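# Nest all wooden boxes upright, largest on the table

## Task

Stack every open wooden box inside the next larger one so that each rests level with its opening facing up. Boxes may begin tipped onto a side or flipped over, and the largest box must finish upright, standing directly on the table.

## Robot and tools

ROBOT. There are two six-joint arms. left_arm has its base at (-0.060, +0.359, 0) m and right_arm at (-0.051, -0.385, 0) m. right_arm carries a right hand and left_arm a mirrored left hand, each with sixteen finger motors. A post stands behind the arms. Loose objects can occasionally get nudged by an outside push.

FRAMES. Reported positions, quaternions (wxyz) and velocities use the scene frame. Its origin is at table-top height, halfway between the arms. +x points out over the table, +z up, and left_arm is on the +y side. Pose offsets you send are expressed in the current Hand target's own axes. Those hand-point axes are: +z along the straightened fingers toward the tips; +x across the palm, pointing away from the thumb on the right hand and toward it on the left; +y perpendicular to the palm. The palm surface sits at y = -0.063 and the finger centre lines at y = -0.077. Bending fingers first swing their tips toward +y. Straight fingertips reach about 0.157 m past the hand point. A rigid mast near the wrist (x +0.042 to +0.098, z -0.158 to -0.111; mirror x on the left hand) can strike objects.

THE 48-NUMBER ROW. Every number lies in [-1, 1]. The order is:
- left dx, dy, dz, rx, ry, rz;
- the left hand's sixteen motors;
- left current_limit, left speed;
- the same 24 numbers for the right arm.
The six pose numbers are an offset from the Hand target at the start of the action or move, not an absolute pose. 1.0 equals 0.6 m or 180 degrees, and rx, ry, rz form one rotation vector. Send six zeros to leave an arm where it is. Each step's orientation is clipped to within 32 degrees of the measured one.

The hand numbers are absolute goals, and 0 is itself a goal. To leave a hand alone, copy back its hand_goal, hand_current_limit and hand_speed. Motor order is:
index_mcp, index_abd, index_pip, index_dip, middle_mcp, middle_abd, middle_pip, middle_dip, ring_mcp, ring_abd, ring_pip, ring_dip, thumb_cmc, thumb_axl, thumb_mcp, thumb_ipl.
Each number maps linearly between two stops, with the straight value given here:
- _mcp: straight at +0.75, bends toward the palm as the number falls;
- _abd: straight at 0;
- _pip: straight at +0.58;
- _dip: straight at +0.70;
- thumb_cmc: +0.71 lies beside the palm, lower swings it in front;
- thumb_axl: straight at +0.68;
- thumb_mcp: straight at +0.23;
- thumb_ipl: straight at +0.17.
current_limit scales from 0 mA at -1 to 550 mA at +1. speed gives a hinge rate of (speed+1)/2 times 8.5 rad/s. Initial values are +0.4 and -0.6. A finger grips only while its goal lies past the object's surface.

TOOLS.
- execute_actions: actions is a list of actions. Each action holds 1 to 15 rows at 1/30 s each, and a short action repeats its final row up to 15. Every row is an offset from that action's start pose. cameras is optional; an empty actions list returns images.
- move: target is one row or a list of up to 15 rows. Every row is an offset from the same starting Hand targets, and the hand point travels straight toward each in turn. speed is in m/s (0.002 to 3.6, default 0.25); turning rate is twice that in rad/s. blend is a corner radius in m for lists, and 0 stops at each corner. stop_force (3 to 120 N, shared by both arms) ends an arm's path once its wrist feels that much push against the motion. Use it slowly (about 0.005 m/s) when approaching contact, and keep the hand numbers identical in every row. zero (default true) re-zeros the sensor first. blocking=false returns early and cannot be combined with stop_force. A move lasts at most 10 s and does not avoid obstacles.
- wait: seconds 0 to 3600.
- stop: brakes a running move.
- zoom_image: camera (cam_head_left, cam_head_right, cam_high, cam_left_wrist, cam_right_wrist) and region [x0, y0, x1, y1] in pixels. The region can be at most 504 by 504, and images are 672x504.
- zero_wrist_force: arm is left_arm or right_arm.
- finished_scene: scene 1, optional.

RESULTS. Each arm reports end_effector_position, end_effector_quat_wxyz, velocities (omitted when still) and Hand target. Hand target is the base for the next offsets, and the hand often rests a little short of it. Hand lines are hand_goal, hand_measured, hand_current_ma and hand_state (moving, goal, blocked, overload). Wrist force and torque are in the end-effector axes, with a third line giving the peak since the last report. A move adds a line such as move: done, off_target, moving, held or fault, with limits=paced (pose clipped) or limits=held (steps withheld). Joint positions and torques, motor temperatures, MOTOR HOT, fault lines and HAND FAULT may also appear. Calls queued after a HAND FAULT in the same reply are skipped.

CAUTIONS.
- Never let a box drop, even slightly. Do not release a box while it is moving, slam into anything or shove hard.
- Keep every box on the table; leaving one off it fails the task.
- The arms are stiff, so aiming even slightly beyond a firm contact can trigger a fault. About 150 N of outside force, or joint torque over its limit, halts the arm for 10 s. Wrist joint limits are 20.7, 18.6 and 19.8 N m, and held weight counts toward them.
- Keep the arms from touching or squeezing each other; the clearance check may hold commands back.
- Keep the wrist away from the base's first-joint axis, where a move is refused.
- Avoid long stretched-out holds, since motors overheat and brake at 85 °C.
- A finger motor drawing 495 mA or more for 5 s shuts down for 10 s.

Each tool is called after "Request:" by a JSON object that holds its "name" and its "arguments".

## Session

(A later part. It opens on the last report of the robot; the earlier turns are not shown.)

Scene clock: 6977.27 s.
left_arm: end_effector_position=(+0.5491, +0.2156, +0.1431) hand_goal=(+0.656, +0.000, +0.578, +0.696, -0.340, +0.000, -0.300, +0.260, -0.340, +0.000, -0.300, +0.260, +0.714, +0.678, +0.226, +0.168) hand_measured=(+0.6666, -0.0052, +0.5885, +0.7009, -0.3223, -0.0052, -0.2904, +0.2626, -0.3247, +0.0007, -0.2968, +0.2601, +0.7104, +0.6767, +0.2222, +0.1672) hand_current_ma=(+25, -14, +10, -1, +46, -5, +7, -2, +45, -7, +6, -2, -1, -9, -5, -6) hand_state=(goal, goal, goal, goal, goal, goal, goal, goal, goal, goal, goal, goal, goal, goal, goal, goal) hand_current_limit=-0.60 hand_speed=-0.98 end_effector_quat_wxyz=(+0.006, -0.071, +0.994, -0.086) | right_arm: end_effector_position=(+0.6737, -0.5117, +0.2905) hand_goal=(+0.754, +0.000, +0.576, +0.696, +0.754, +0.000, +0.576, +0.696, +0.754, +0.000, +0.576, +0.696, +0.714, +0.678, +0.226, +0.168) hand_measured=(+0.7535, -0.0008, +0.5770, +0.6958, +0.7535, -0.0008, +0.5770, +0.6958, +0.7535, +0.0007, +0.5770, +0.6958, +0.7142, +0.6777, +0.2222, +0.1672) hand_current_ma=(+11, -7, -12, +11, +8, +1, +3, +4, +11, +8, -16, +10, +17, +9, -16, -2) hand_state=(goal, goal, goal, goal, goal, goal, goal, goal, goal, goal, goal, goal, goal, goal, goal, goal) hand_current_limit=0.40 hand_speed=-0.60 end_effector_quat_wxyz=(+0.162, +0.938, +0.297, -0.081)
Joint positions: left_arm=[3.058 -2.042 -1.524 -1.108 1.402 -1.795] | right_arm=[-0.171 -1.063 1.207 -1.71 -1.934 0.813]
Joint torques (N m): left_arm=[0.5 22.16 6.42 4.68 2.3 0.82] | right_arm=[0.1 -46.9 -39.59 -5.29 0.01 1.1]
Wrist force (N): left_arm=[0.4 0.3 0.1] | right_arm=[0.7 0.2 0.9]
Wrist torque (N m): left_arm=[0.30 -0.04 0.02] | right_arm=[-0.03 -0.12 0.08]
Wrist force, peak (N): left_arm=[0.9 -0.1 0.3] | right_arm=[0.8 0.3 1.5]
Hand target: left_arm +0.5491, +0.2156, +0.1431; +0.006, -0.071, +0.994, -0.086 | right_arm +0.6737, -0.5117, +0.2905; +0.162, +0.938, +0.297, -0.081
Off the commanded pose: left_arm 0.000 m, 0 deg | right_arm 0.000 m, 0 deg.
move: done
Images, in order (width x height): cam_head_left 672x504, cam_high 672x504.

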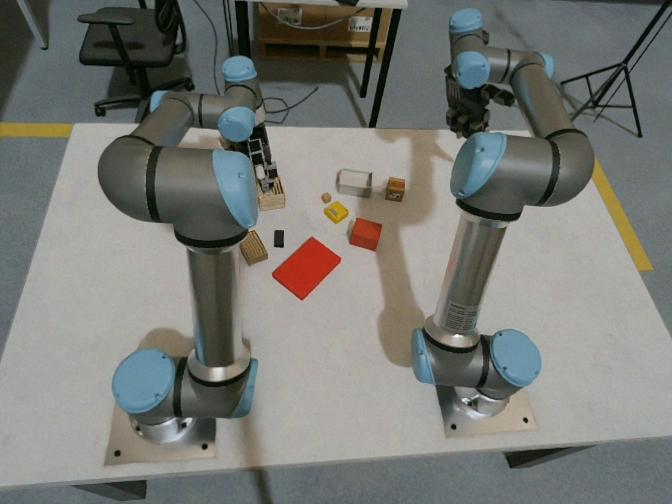

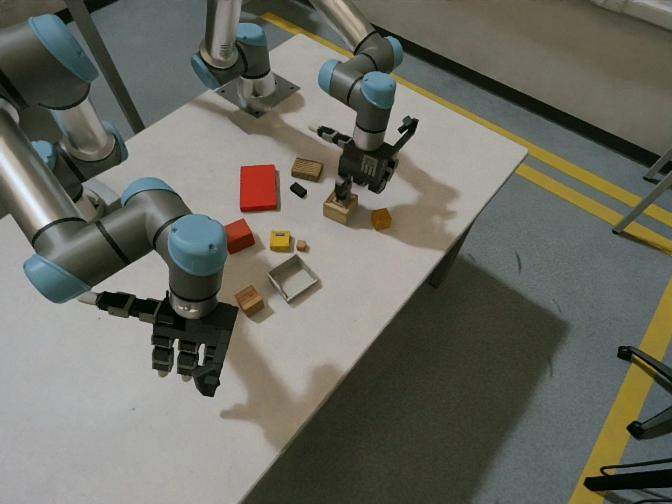

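Request:
{"name": "move", "arguments": {"target": [0,0.0026,0.0148,0,0,0, 0.655,0.0,0.578,0.696,-0.34,0,-0.30,0.26,-0.34,0,-0.30,0.26,0.714,0.678,0.226,0.168,-0.6,-0.98, 0,0,0,0,0,0, 0.754,0,0.576,0.696,0.754,0,0.576,0.696,0.754,0,0.576,0.696,0.714,0.678,0.226,0.168,0.4,-0.6], "speed": 0.008, "stop_force": 3, "cameras": ["cam_high", "cam_head_left"]}}

Request:
{"name": "zoom_image", "arguments": {"camera": "cam_high", "region": [318, 182, 362, 226]}}

Request:
{"name": "zoom_image", "arguments": {"camera": "cam_head_left", "region": [258, 175, 286, 203]}}

Scene clock: 6987.73 s.
left_arm: end_effector_position=(+0.5491, +0.2156, +0.1341) hand_goal=(+0.656, +0.000, +0.578, +0.696, -0.340, +0.000, -0.300, +0.260, -0.340, +0.000, -0.300, +0.260, +0.714, +0.678, +0.226, +0.168) hand_measured=(+0.6678, -0.0052, +0.5885, +0.6996, -0.3223, -0.0037, -0.2917, +0.2626, -0.3235, -0.0008, -0.2956, +0.2601, +0.7092, +0.6777, +0.2232, +0.1681) hand_current_ma=(+36, -18, +15, +6, +40, +0, +5, -2, +33, -5, +0, +7, -9, -9, -7, +6) hand_state=(goal, goal, goal, goal, goal, goal, goal, goal, goal, goal, goal, goal, goal, goal, goal, goal) hand_current_limit=-0.60 hand_speed=-0.98 end_effector_quat_wxyz=(+0.006, -0.071, +0.994, -0.086) | right_arm: end_effector_position=(+0.6737, -0.5117, +0.2905) hand_goal=(+0.754, +0.000, +0.576, +0.696, +0.754, +0.000, +0.576, +0.696, +0.754, +0.000, +0.576, +0.696, +0.714, +0.678, +0.226, +0.168) hand_measured=(+0.7535, -0.0008, +0.5770, +0.6958, +0.7523, -0.0008, +0.5770, +0.6958, +0.7523, -0.0008, +0.5770, +0.6958, +0.7142, +0.6767, +0.2222, +0.1672) hand_current_ma=(+2, +9, +19, +15, -2, -1, +6, -12, +7, +17, -7, +0, +1, +0, -20, -9) hand_state=(goal, goal, goal, goal, goal, goal, goal, goal, goal, goal, goal, goal, goal, goal, goal, goal) hand_current_limit=0.40 hand_speed=-0.60 end_effector_quat_wxyz=(+0.162, +0.938, +0.297, -0.081)
Joint positions: left_arm=[3.059 -2.051 -1.535 -1.088 1.402 -1.795] | right_arm=[-0.171 -1.063 1.207 -1.71 -1.934 0.813]
Joint torques (N m): left_arm=[3.45 21.67 7.25 4.55 1.38 1.35] | right_arm=[-0.59 -47.9 -40.91 -4.91 0.2 0.89]
Wrist force (N): left_arm=[0.6 -0.6 -0.7] | right_arm=[0.4 0.0 1.1]
Wrist torque (N m): left_arm=[0.32 -0.06 0.04] | right_arm=[-0.07 -0.08 0.05]
Wrist force, peak (N): left_arm=[0.8 -0.6 -1.0] | right_arm=[0.9 -0.3 1.5]
Hand target: left_arm +0.5491, +0.2156, +0.1341; +0.006, -0.071, +0.994, -0.086 | right_arm +0.6737, -0.5117, +0.2905; +0.162, +0.938, +0.297, -0.081
Off the commanded pose: left_arm 0.000 m, 0 deg | right_arm 0.000 m, 0 deg.
move: done
Images, in order (width x height): cam_head_left 672x504, cam_high 672x504.

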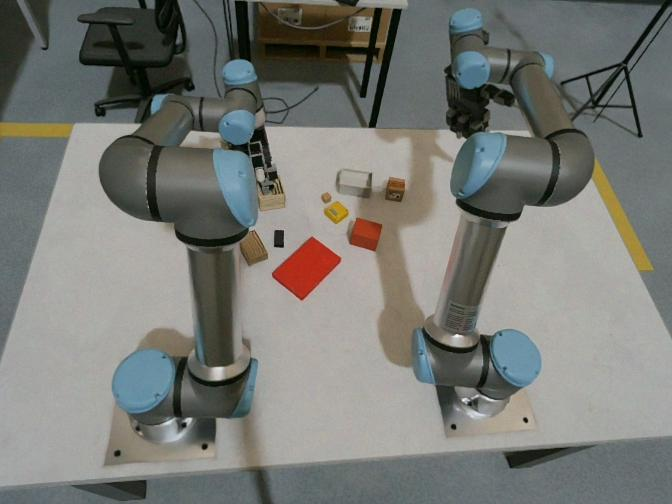

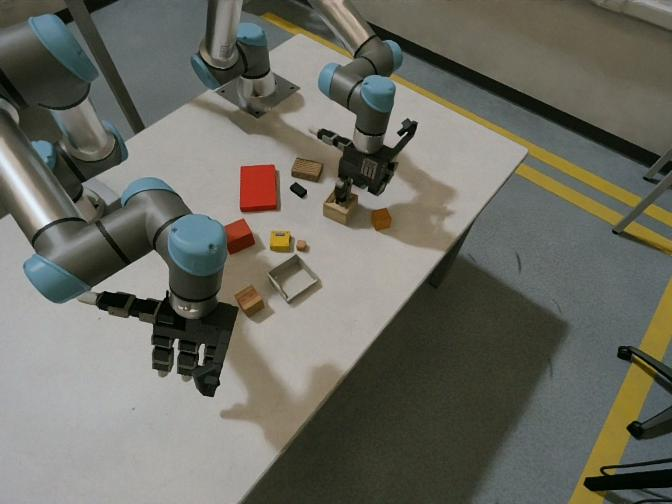

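Scaled by 11.455.

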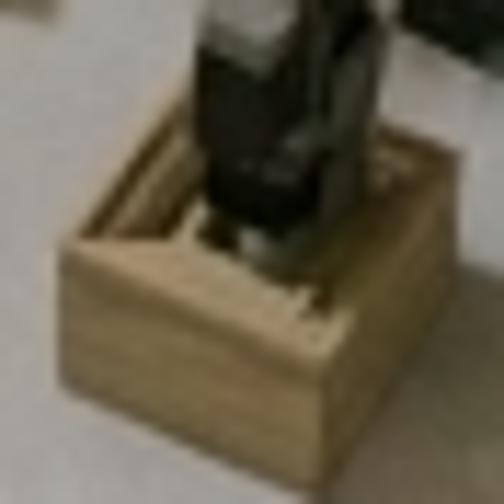

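Scaled by 18.000.

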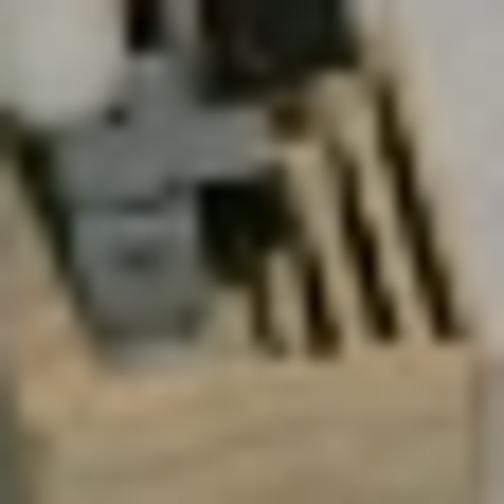

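Request:
{"name": "move", "arguments": {"target": [0,0.0012,0.0066,0,0,0, 0.675,0.0,0.578,0.696,-0.34,0,-0.30,0.26,-0.34,0,-0.30,0.26,0.714,0.678,0.226,0.168,-0.6,-0.98, 0,0,0,0,0,0, 0.754,0,0.576,0.696,0.754,0,0.576,0.696,0.754,0,0.576,0.696,0.714,0.678,0.226,0.168,0.4,-0.6], "speed": 0.005, "stop_force": 3, "cameras": ["cam_high"]}}

Request:
{"name": "zoom_image", "arguments": {"camera": "cam_high", "region": [318, 182, 362, 226]}}

Scene clock: 6998.27 s.
left_arm: end_effector_position=(+0.5491, +0.2156, +0.1319) hand_goal=(+0.676, +0.000, +0.578, +0.696, -0.340, +0.000, -0.300, +0.260, -0.340, +0.000, -0.300, +0.260, +0.714, +0.678, +0.226, +0.168) hand_measured=(+0.6727, -0.0037, +0.5847, +0.6996, -0.3223, -0.0052, -0.2904, +0.2626, -0.3235, -0.0008, -0.2968, +0.2588, +0.7117, +0.6777, +0.2222, +0.1672) hand_current_ma=(+0, -22, +12, +10, +42, -8, -4, -2, +46, -7, +5, -2, -15, -12, -12, -3) hand_state=(goal, goal, goal, goal, goal, goal, goal, goal, goal, goal, goal, goal, goal, goal, goal, goal) hand_current_limit=-0.60 hand_speed=-0.98 end_effector_quat_wxyz=(+0.006, -0.071, +0.994, -0.086) | right_arm: end_effector_position=(+0.6737, -0.5117, +0.2905) hand_goal=(+0.754, +0.000, +0.576, +0.696, +0.754, +0.000, +0.576, +0.696, +0.754, +0.000, +0.576, +0.696, +0.714, +0.678, +0.226, +0.168) hand_measured=(+0.7535, +0.0007, +0.5757, +0.6958, +0.7535, +0.0007, +0.5770, +0.6971, +0.7523, -0.0008, +0.5770, +0.6958, +0.7142, +0.6777, +0.2222, +0.1672) hand_current_ma=(+8, -1, +5, +18, -10, -6, -19, -6, +6, +2, +10, +10, +19, +14, -22, -4) hand_state=(goal, goal, goal, goal, goal, goal, goal, goal, goal, goal, goal, goal, goal, goal, goal, goal) hand_current_limit=0.40 hand_speed=-0.60 end_effector_quat_wxyz=(+0.162, +0.938, +0.297, -0.081)
Joint positions: left_arm=[3.059 -2.053 -1.538 -1.083 1.402 -1.795] | right_arm=[-0.171 -1.063 1.207 -1.71 -1.934 0.813]
Joint torques (N m): left_arm=[2.6 58.15 32.41 0.48 0.5 1.26] | right_arm=[-0.37 -47.32 -40.3 -5.15 0.01 0.97]
Wrist force (N): left_arm=[0.9 -0.2 -5.9] | right_arm=[0.4 0.3 1.0]
Wrist torque (N m): left_arm=[0.71 -0.02 0.06] | right_arm=[-0.03 -0.08 0.05]
Wrist force, peak (N): left_arm=[1.2 0.1 -6.6] | right_arm=[0.8 0.3 1.7]
Hand target: left_arm +0.5491, +0.2156, +0.1319; +0.006, -0.071, +0.994, -0.086 (not the last commanded pose) | right_arm +0.6737, -0.5117, +0.2905; +0.162, +0.938, +0.297, -0.081
Off the commanded pose: left_arm 0.002 m, 0 deg | right_arm 0.000 m, 0 deg.
move: contact (left_arm)

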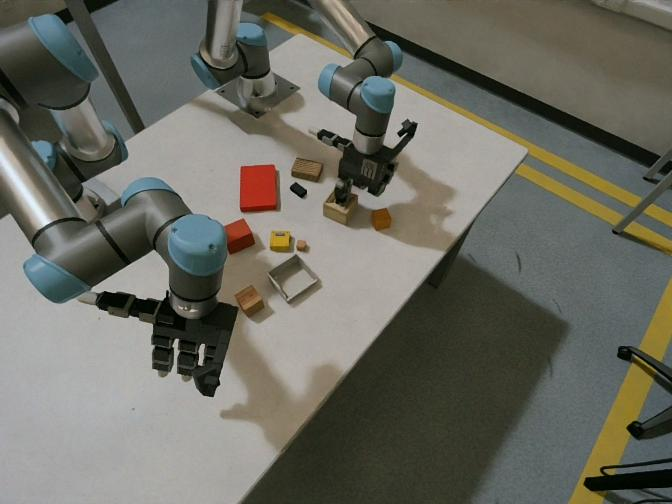

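Scaled by 11.455.

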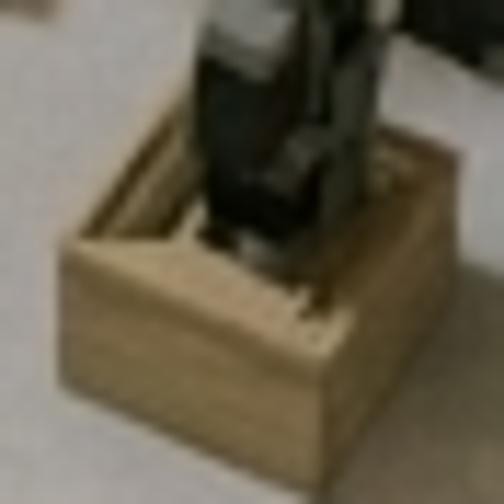

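Request:
{"name": "move", "arguments": {"target": [[0,-0.0006,-0.0033,0,0,0, 0.676,0.0,0.578,0.696,-0.34,0,-0.30,0.26,-0.34,0,-0.30,0.26,0.714,0.678,0.226,0.168,-0.6,-0.98, 0,0,0,0,0,0, 0.754,0,0.576,0.696,0.754,0,0.576,0.696,0.754,0,0.576,0.696,0.714,0.678,0.226,0.168,0.4,-0.6],[0,-0.0006,-0.0033,0,0,0, 0.705,0.0,0.578,0.696,-0.34,0,-0.30,0.26,-0.34,0,-0.30,0.26,0.714,0.678,0.226,0.168,-0.6,-0.98, 0,0,0,0,0,0, 0.754,0,0.576,0.696,0.754,0,0.576,0.696,0.754,0,0.576,0.696,0.714,0.678,0.226,0.168,0.4,-0.6],[0,-0.0174,-0.0985,0,0,0, 0.705,0.0,0.578,0.696,-0.34,0,-0.30,0.26,-0.34,0,-0.30,0.26,0.714,0.678,0.226,0.168,-0.6,-0.98, 0,0,0,0,0,0, 0.754,0,0.576,0.696,0.754,0,0.576,0.696,0.754,0,0.576,0.696,0.714,0.678,0.226,0.168,0.4,-0.6]], "speed": 0.02, "cameras": ["cam_high", "cam_head_left"]}}

Request:
{"name": "zoom_image", "arguments": {"camera": "cam_high", "region": [318, 182, 362, 226]}}

Request:
{"name": "zoom_image", "arguments": {"camera": "cam_head_left", "region": [258, 175, 286, 203]}}

Scene clock: 7016.73 s.
left_arm: end_effector_position=(+0.5491, +0.2155, +0.1919) hand_goal=(+0.706, +0.000, +0.578, +0.696, -0.340, +0.000, -0.300, +0.260, -0.340, +0.000, -0.300, +0.260, +0.714, +0.678, +0.226, +0.168) hand_measured=(+0.6968, -0.0037, +0.5770, +0.6996, -0.3223, -0.0052, -0.2917, +0.2626, -0.3235, -0.0008, -0.2968, +0.2601, +0.7117, +0.6777, +0.2222, +0.1681) hand_current_ma=(-19, -14, -6, +5, +41, +0, +7, -9, +39, -4, +6, +0, -16, -11, -3, -6) hand_state=(goal, goal, goal, goal, goal, goal, goal, goal, goal, goal, goal, goal, goal, goal, goal, goal) hand_current_limit=-0.60 hand_speed=-0.98 end_effector_quat_wxyz=(+0.006, -0.071, +0.994, -0.086) | right_arm: end_effector_position=(+0.6737, -0.5117, +0.2905) hand_goal=(+0.754, +0.000, +0.576, +0.696, +0.754, +0.000, +0.576, +0.696, +0.754, +0.000, +0.576, +0.696, +0.714, +0.678, +0.226, +0.168) hand_measured=(+0.7523, -0.0008, +0.5770, +0.6958, +0.7535, -0.0008, +0.5770, +0.6971, +0.7535, +0.0007, +0.5770, +0.6958, +0.7142, +0.6777, +0.2222, +0.1672) hand_current_ma=(-14, +10, -1, +19, -12, +0, -3, +0, +21, +1, -10, +0, +13, +9, -16, -9) hand_state=(goal, goal, goal, goal, goal, goal, goal, goal, goal, goal, goal, goal, goal, goal, goal, goal) hand_current_limit=0.40 hand_speed=-0.60 end_effector_quat_wxyz=(+0.162, +0.938, +0.297, -0.081)
Joint positions: left_arm=[3.058 -2 -1.453 -1.22 1.402 -1.795] | right_arm=[-0.171 -1.063 1.207 -1.71 -1.934 0.813]
Joint torques (N m): left_arm=[-9.25 63.59 40.22 0.77 1.98 -1.85] | right_arm=[0.89 -45.96 -39.46 -4.92 -0.07 1.01]
Wrist force (N): left_arm=[0.6 0.6 -0.1] | right_arm=[0.6 0.1 1.4]
Wrist torque (N m): left_arm=[0.27 -0.07 0.04] | right_arm=[-0.08 -0.12 0.07]
Wrist force, peak (N): left_arm=[1.4 -0.1 -6.6] | right_arm=[0.7 0.2 1.7]
Hand target: left_arm +0.5491, +0.2155, +0.1919; +0.006, -0.071, +0.994, -0.086 | right_arm +0.6737, -0.5117, +0.2905; +0.162, +0.938, +0.297, -0.081
Off the commanded pose: left_arm 0.000 m, 0 deg | right_arm 0.000 m, 0 deg.
move: done
Images, in order (width x height): cam_head_left 672x504, cam_high 672x504.

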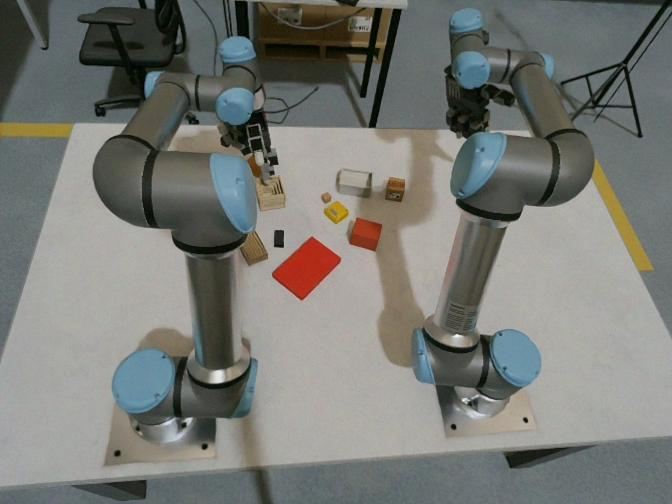

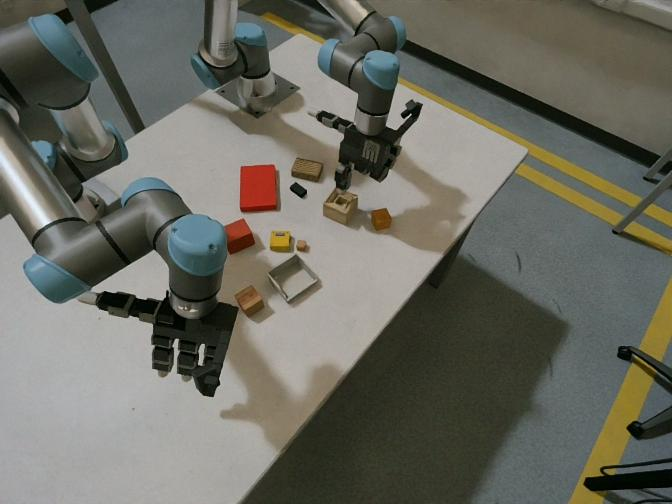

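Scaled by 11.455.

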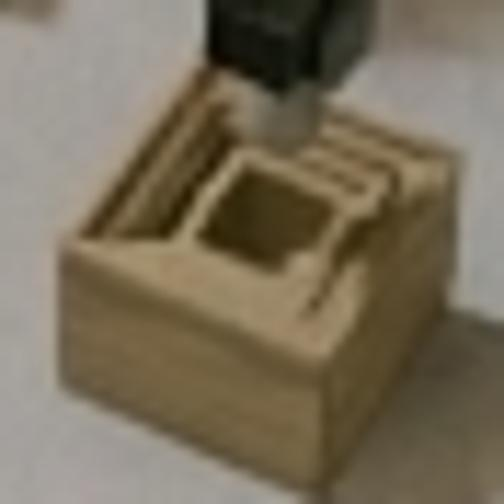

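Scaled by 18.000.

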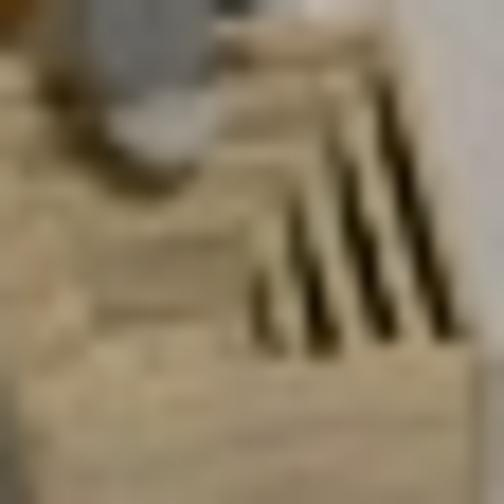

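Request:
{"name": "move", "arguments": {"target": [-0.027,0.0195,-0.0642,0.0556,0,0, 0.754,0.0,0.578,0.696,0.754,0,0.578,0.696,-0.34,0,-0.30,0.26,0.714,0.678,0.226,0.168,0.0,-0.8, 0,0,0,0,0,0, 0.754,0,0.576,0.696,0.754,0,0.576,0.696,0.754,0,0.576,0.696,0.714,0.678,0.226,0.168,0.4,-0.6], "speed": 0.08, "cameras": ["cam_high", "cam_left_wrist"]}}

Request:
{"name": "zoom_image", "arguments": {"camera": "cam_high", "region": [324, 186, 358, 220]}}

Request:
{"name": "zoom_image", "arguments": {"camera": "cam_left_wrist", "region": [240, 0, 400, 130]}}

Scene clock: 7028.30 s.
left_arm: end_effector_position=(+0.5625, +0.2358, +0.2278) hand_goal=(+0.754, +0.000, +0.578, +0.696, +0.754, +0.000, +0.578, +0.696, -0.340, +0.000, -0.300, +0.260, +0.714, +0.678, +0.226, +0.168) hand_measured=(+0.7474, -0.0023, +0.5782, +0.6945, +0.7438, -0.0052, +0.5757, +0.6920, -0.3235, -0.0008, -0.2968, +0.2588, +0.7104, +0.6767, +0.2222, +0.1672) hand_current_ma=(-7, -7, +1, -8, -25, -8, -17, -9, +41, -11, -1, +0, -8, -6, -15, -1) hand_state=(goal, goal, goal, goal, goal, goal, goal, goal, goal, goal, goal, goal, goal, goal, goal, goal) hand_current_limit=0.00 hand_speed=-0.80 end_effector_quat_wxyz=(+0.012, -0.070, +0.982, -0.173) | right_arm: end_effector_position=(+0.6737, -0.5117, +0.2905) hand_goal=(+0.754, +0.000, +0.576, +0.696, +0.754, +0.000, +0.576, +0.696, +0.754, +0.000, +0.576, +0.696, +0.714, +0.678, +0.226, +0.168) hand_measured=(+0.7535, +0.0007, +0.5770, +0.6958, +0.7535, +0.0007, +0.5770, +0.6958, +0.7535, +0.0007, +0.5770, +0.6958, +0.7142, +0.6777, +0.2232, +0.1681) hand_current_ma=(+6, +7, -9, +4, +10, -28, +14, +5, +6, +4, -18, -11, +7, +7, +2, +1) hand_state=(goal, goal, goal, goal, goal, goal, goal, goal, goal, goal, goal, goal, goal, goal, goal, goal) hand_current_limit=0.40 hand_speed=-0.60 end_effector_quat_wxyz=(+0.162, +0.938, +0.297, -0.081)
Joint positions: left_arm=[3.155 -1.959 -1.409 -1.299 1.225 -1.703] | right_arm=[-0.171 -1.063 1.207 -1.71 -1.934 0.813]
Joint torques (N m): left_arm=[7.89 63.43 40.34 0.71 -2.66 1.92] | right_arm=[0.44 -46.98 -40.33 -4.75 0.32 0.72]
Wrist force (N): left_arm=[0.4 1.2 0.0] | right_arm=[0.7 0.0 1.4]
Wrist torque (N m): left_arm=[0.33 -0.03 -0.13] | right_arm=[-0.09 -0.13 0.07]
Wrist force, peak (N): left_arm=[1.9 -2.3 0.7] | right_arm=[1.1 0.2 1.4]
Hand target: left_arm +0.5625, +0.2358, +0.2278; +0.012, -0.070, +0.982, -0.173 | right_arm +0.6737, -0.5117, +0.2905; +0.162, +0.938, +0.297, -0.081
Off the commanded pose: left_arm 0.000 m, 0 deg | right_arm 0.000 m, 0 deg.
move: done

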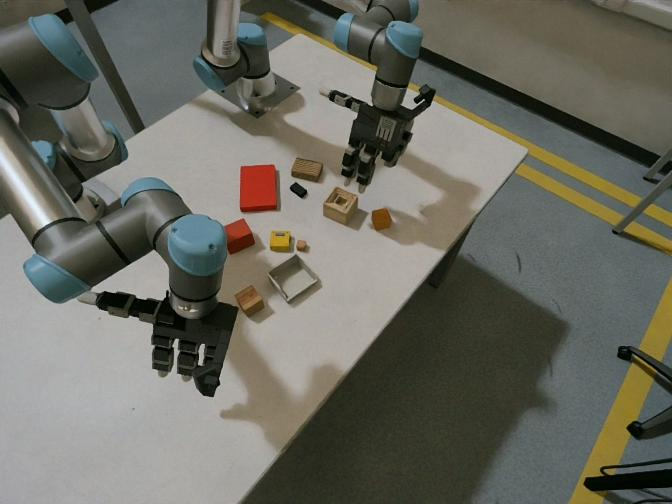

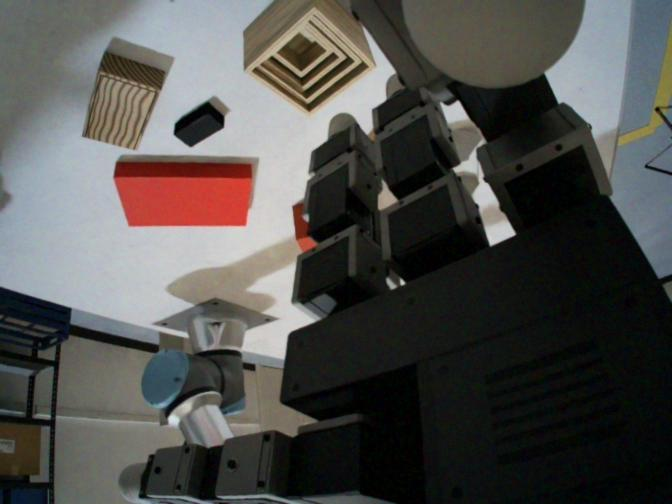

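Scaled by 14.824.

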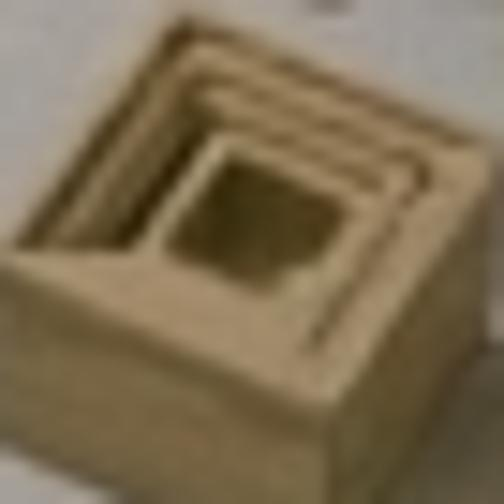

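Scaled by 3.150 from the camera's image (finer frame: 960x720).

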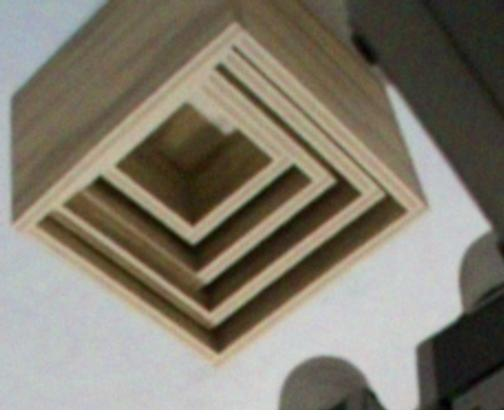

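Request:
{"name": "zoom_image", "arguments": {"camera": "cam_left_wrist", "region": [258, 15, 348, 90]}}

Scaled by 5.600 from the camera's image (finer frame: 960x720).

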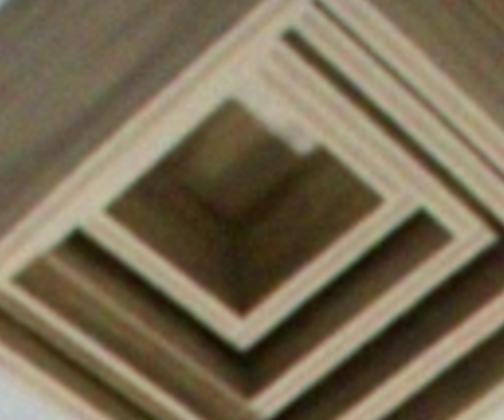

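Request:
{"name": "zoom_image", "arguments": {"camera": "cam_left_wrist", "region": [240, 45, 320, 120]}}

Request:
{"name": "zoom_image", "arguments": {"camera": "cam_left_wrist", "region": [275, 0, 345, 60]}}

Scaled by 6.300 from the camera's image (finer frame: 960x720).

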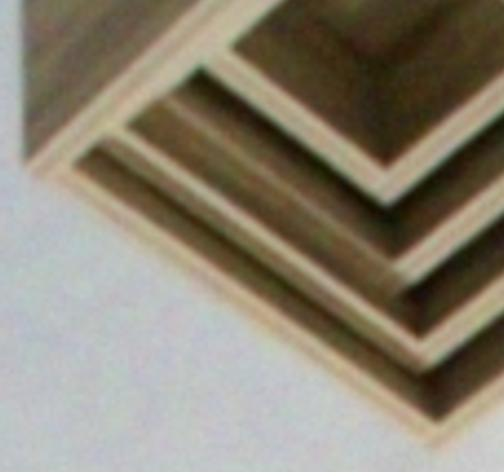

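Scaled by 7.200 from the camera's image (finer frame: 960x720).

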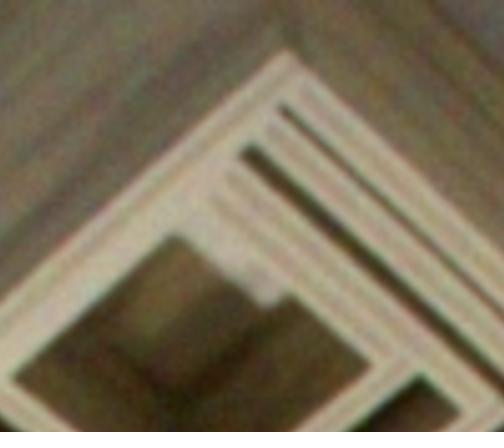

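Request:
{"name": "move", "arguments": {"target": [0.0233,-0.0818,-0.0093,-0.1111,0,0, 0.754,0.0,0.578,0.696,0.754,0,0.578,0.696,-0.34,0,-0.30,0.26,0.714,0.678,0.226,0.168,0.0,-0.8, 0,0,0,0,0,0, 0.754,0,0.576,0.696,0.754,0,0.576,0.696,0.754,0,0.576,0.696,0.714,0.678,0.226,0.168,0.4,-0.6], "speed": 0.08, "cameras": ["cam_high", "cam_left_wrist", "cam_head_left"]}}

Request:
{"name": "zoom_image", "arguments": {"camera": "cam_left_wrist", "region": [260, 0, 420, 140]}}

Request:
{"name": "zoom_image", "arguments": {"camera": "cam_head_left", "region": [256, 173, 292, 213]}}

Scene clock: 7151.40 s.
left_arm: end_effector_position=(+0.5550, +0.1901, +0.2498) hand_goal=(+0.754, +0.000, +0.578, +0.696, +0.754, +0.000, +0.578, +0.696, -0.340, +0.000, -0.300, +0.260, +0.714, +0.678, +0.226, +0.168) hand_measured=(+0.7474, -0.0052, +0.5770, +0.6945, +0.7462, -0.0052, +0.5757, +0.6907, -0.3235, -0.0008, -0.2968, +0.2588, +0.7104, +0.6777, +0.2222, +0.1691) hand_current_ma=(-13, -16, +2, +2, -16, -7, -16, -19, +34, -4, +5, +2, -13, -12, -20, -7) hand_state=(goal, goal, goal, goal, goal, goal, goal, goal, goal, goal, goal, goal, goal, goal, goal, goal) hand_current_limit=0.00 hand_speed=-0.80 end_effector_quat_wxyz=(+0.000, -0.072, +0.997, +0.000) | right_arm: end_effector_position=(+0.6737, -0.5117, +0.2905) hand_goal=(+0.754, +0.000, +0.576, +0.696, +0.754, +0.000, +0.576, +0.696, +0.754, +0.000, +0.576, +0.696, +0.714, +0.678, +0.226, +0.168) hand_measured=(+0.7535, +0.0007, +0.5770, +0.6958, +0.7535, +0.0007, +0.5770, +0.6958, +0.7535, +0.0007, +0.5757, +0.6958, +0.7142, +0.6777, +0.2222, +0.1681) hand_current_ma=(+12, -3, -8, +21, -7, -15, -8, +10, +3, +11, -11, +9, +7, -16, -23, -7) hand_state=(goal, goal, goal, goal, goal, goal, goal, goal, goal, goal, goal, goal, goal, goal, goal, goal) hand_current_limit=0.40 hand_speed=-0.60 end_effector_quat_wxyz=(+0.162, +0.938, +0.297, -0.081)
Joint positions: left_arm=[2.962 -2.049 -1.248 -1.415 1.572 -1.888] | right_arm=[-0.171 -1.063 1.207 -1.71 -1.934 0.813]
Joint torques (N m): left_arm=[-11.43 23.66 41.94 0.66 2.4 -1.77] | right_arm=[0.34 -46.04 -39.22 -4.89 0.05 0.75]
Wrist force (N): left_arm=[0.4 0.9 -0.1] | right_arm=[0.8 0.1 0.9]
Wrist torque (N m): left_arm=[0.20 -0.05 0.04] | right_arm=[-0.05 -0.14 0.09]
Wrist force, peak (N): left_arm=[-0.7 3.2 -0.8] | right_arm=[0.5 0.1 1.7]
Hand target: left_arm +0.5550, +0.1900, +0.2498; +0.000, -0.072, +0.997, +0.000 | right_arm +0.6737, -0.5117, +0.2905; +0.162, +0.938, +0.297, -0.081
Off the commanded pose: left_arm 0.000 m, 0 deg | right_arm 0.000 m, 0 deg.
move: done
Images, in order (width x height): cam_head_left 672x504, cam_high 672x504, cam_left_wrist 672x504.

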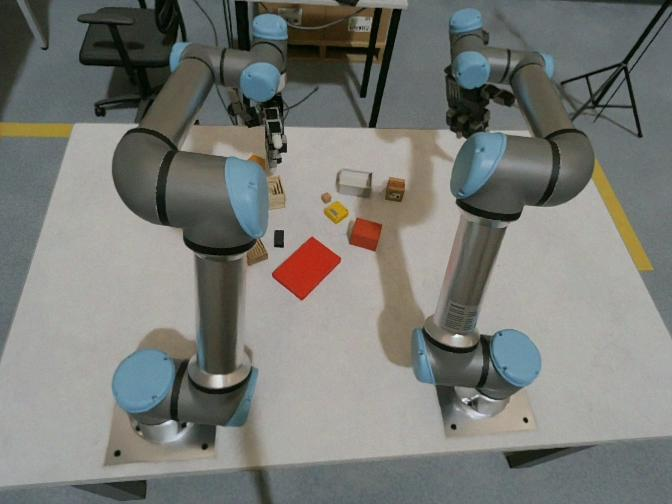

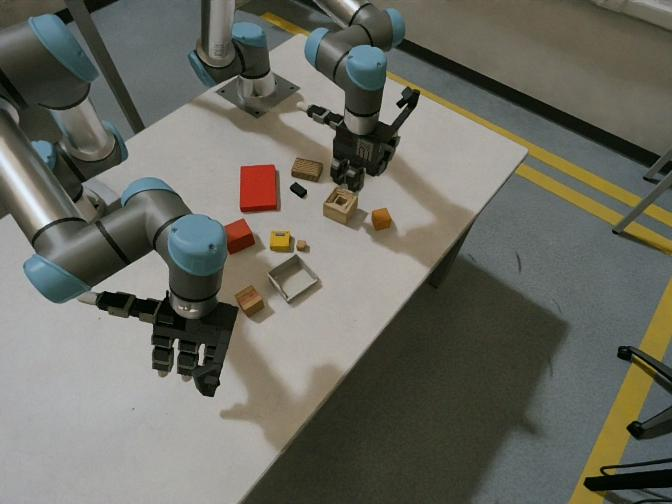

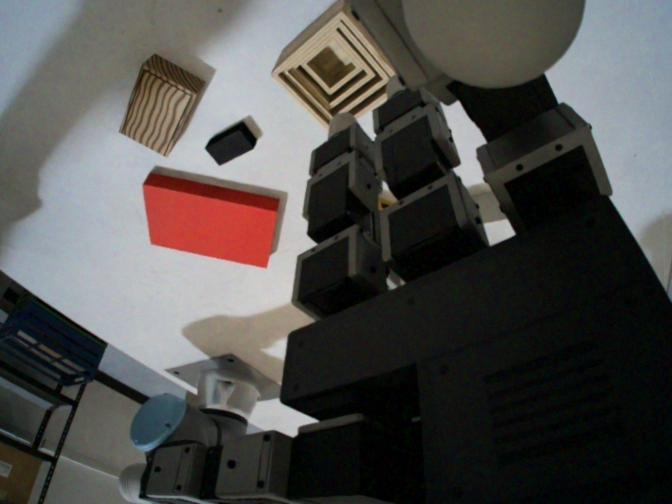

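Scaled by 3.150 from the camera's image (finer frame: 960x720).

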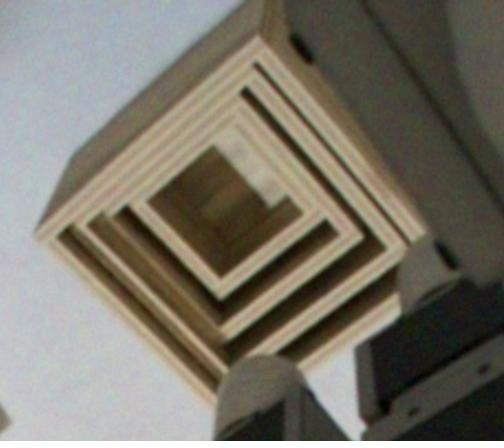

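Scaled by 12.600.

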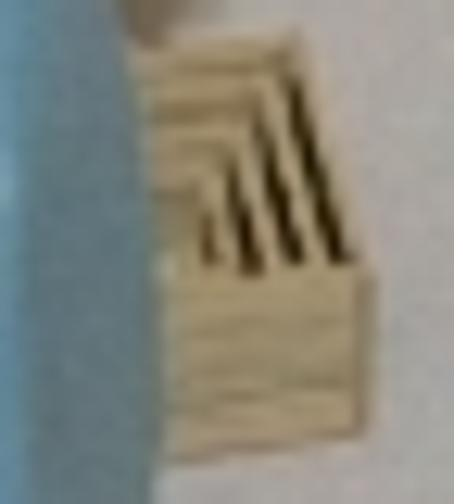

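Request:
{"name": "finished_scene", "arguments": {}}

The scene is finished: the task was done.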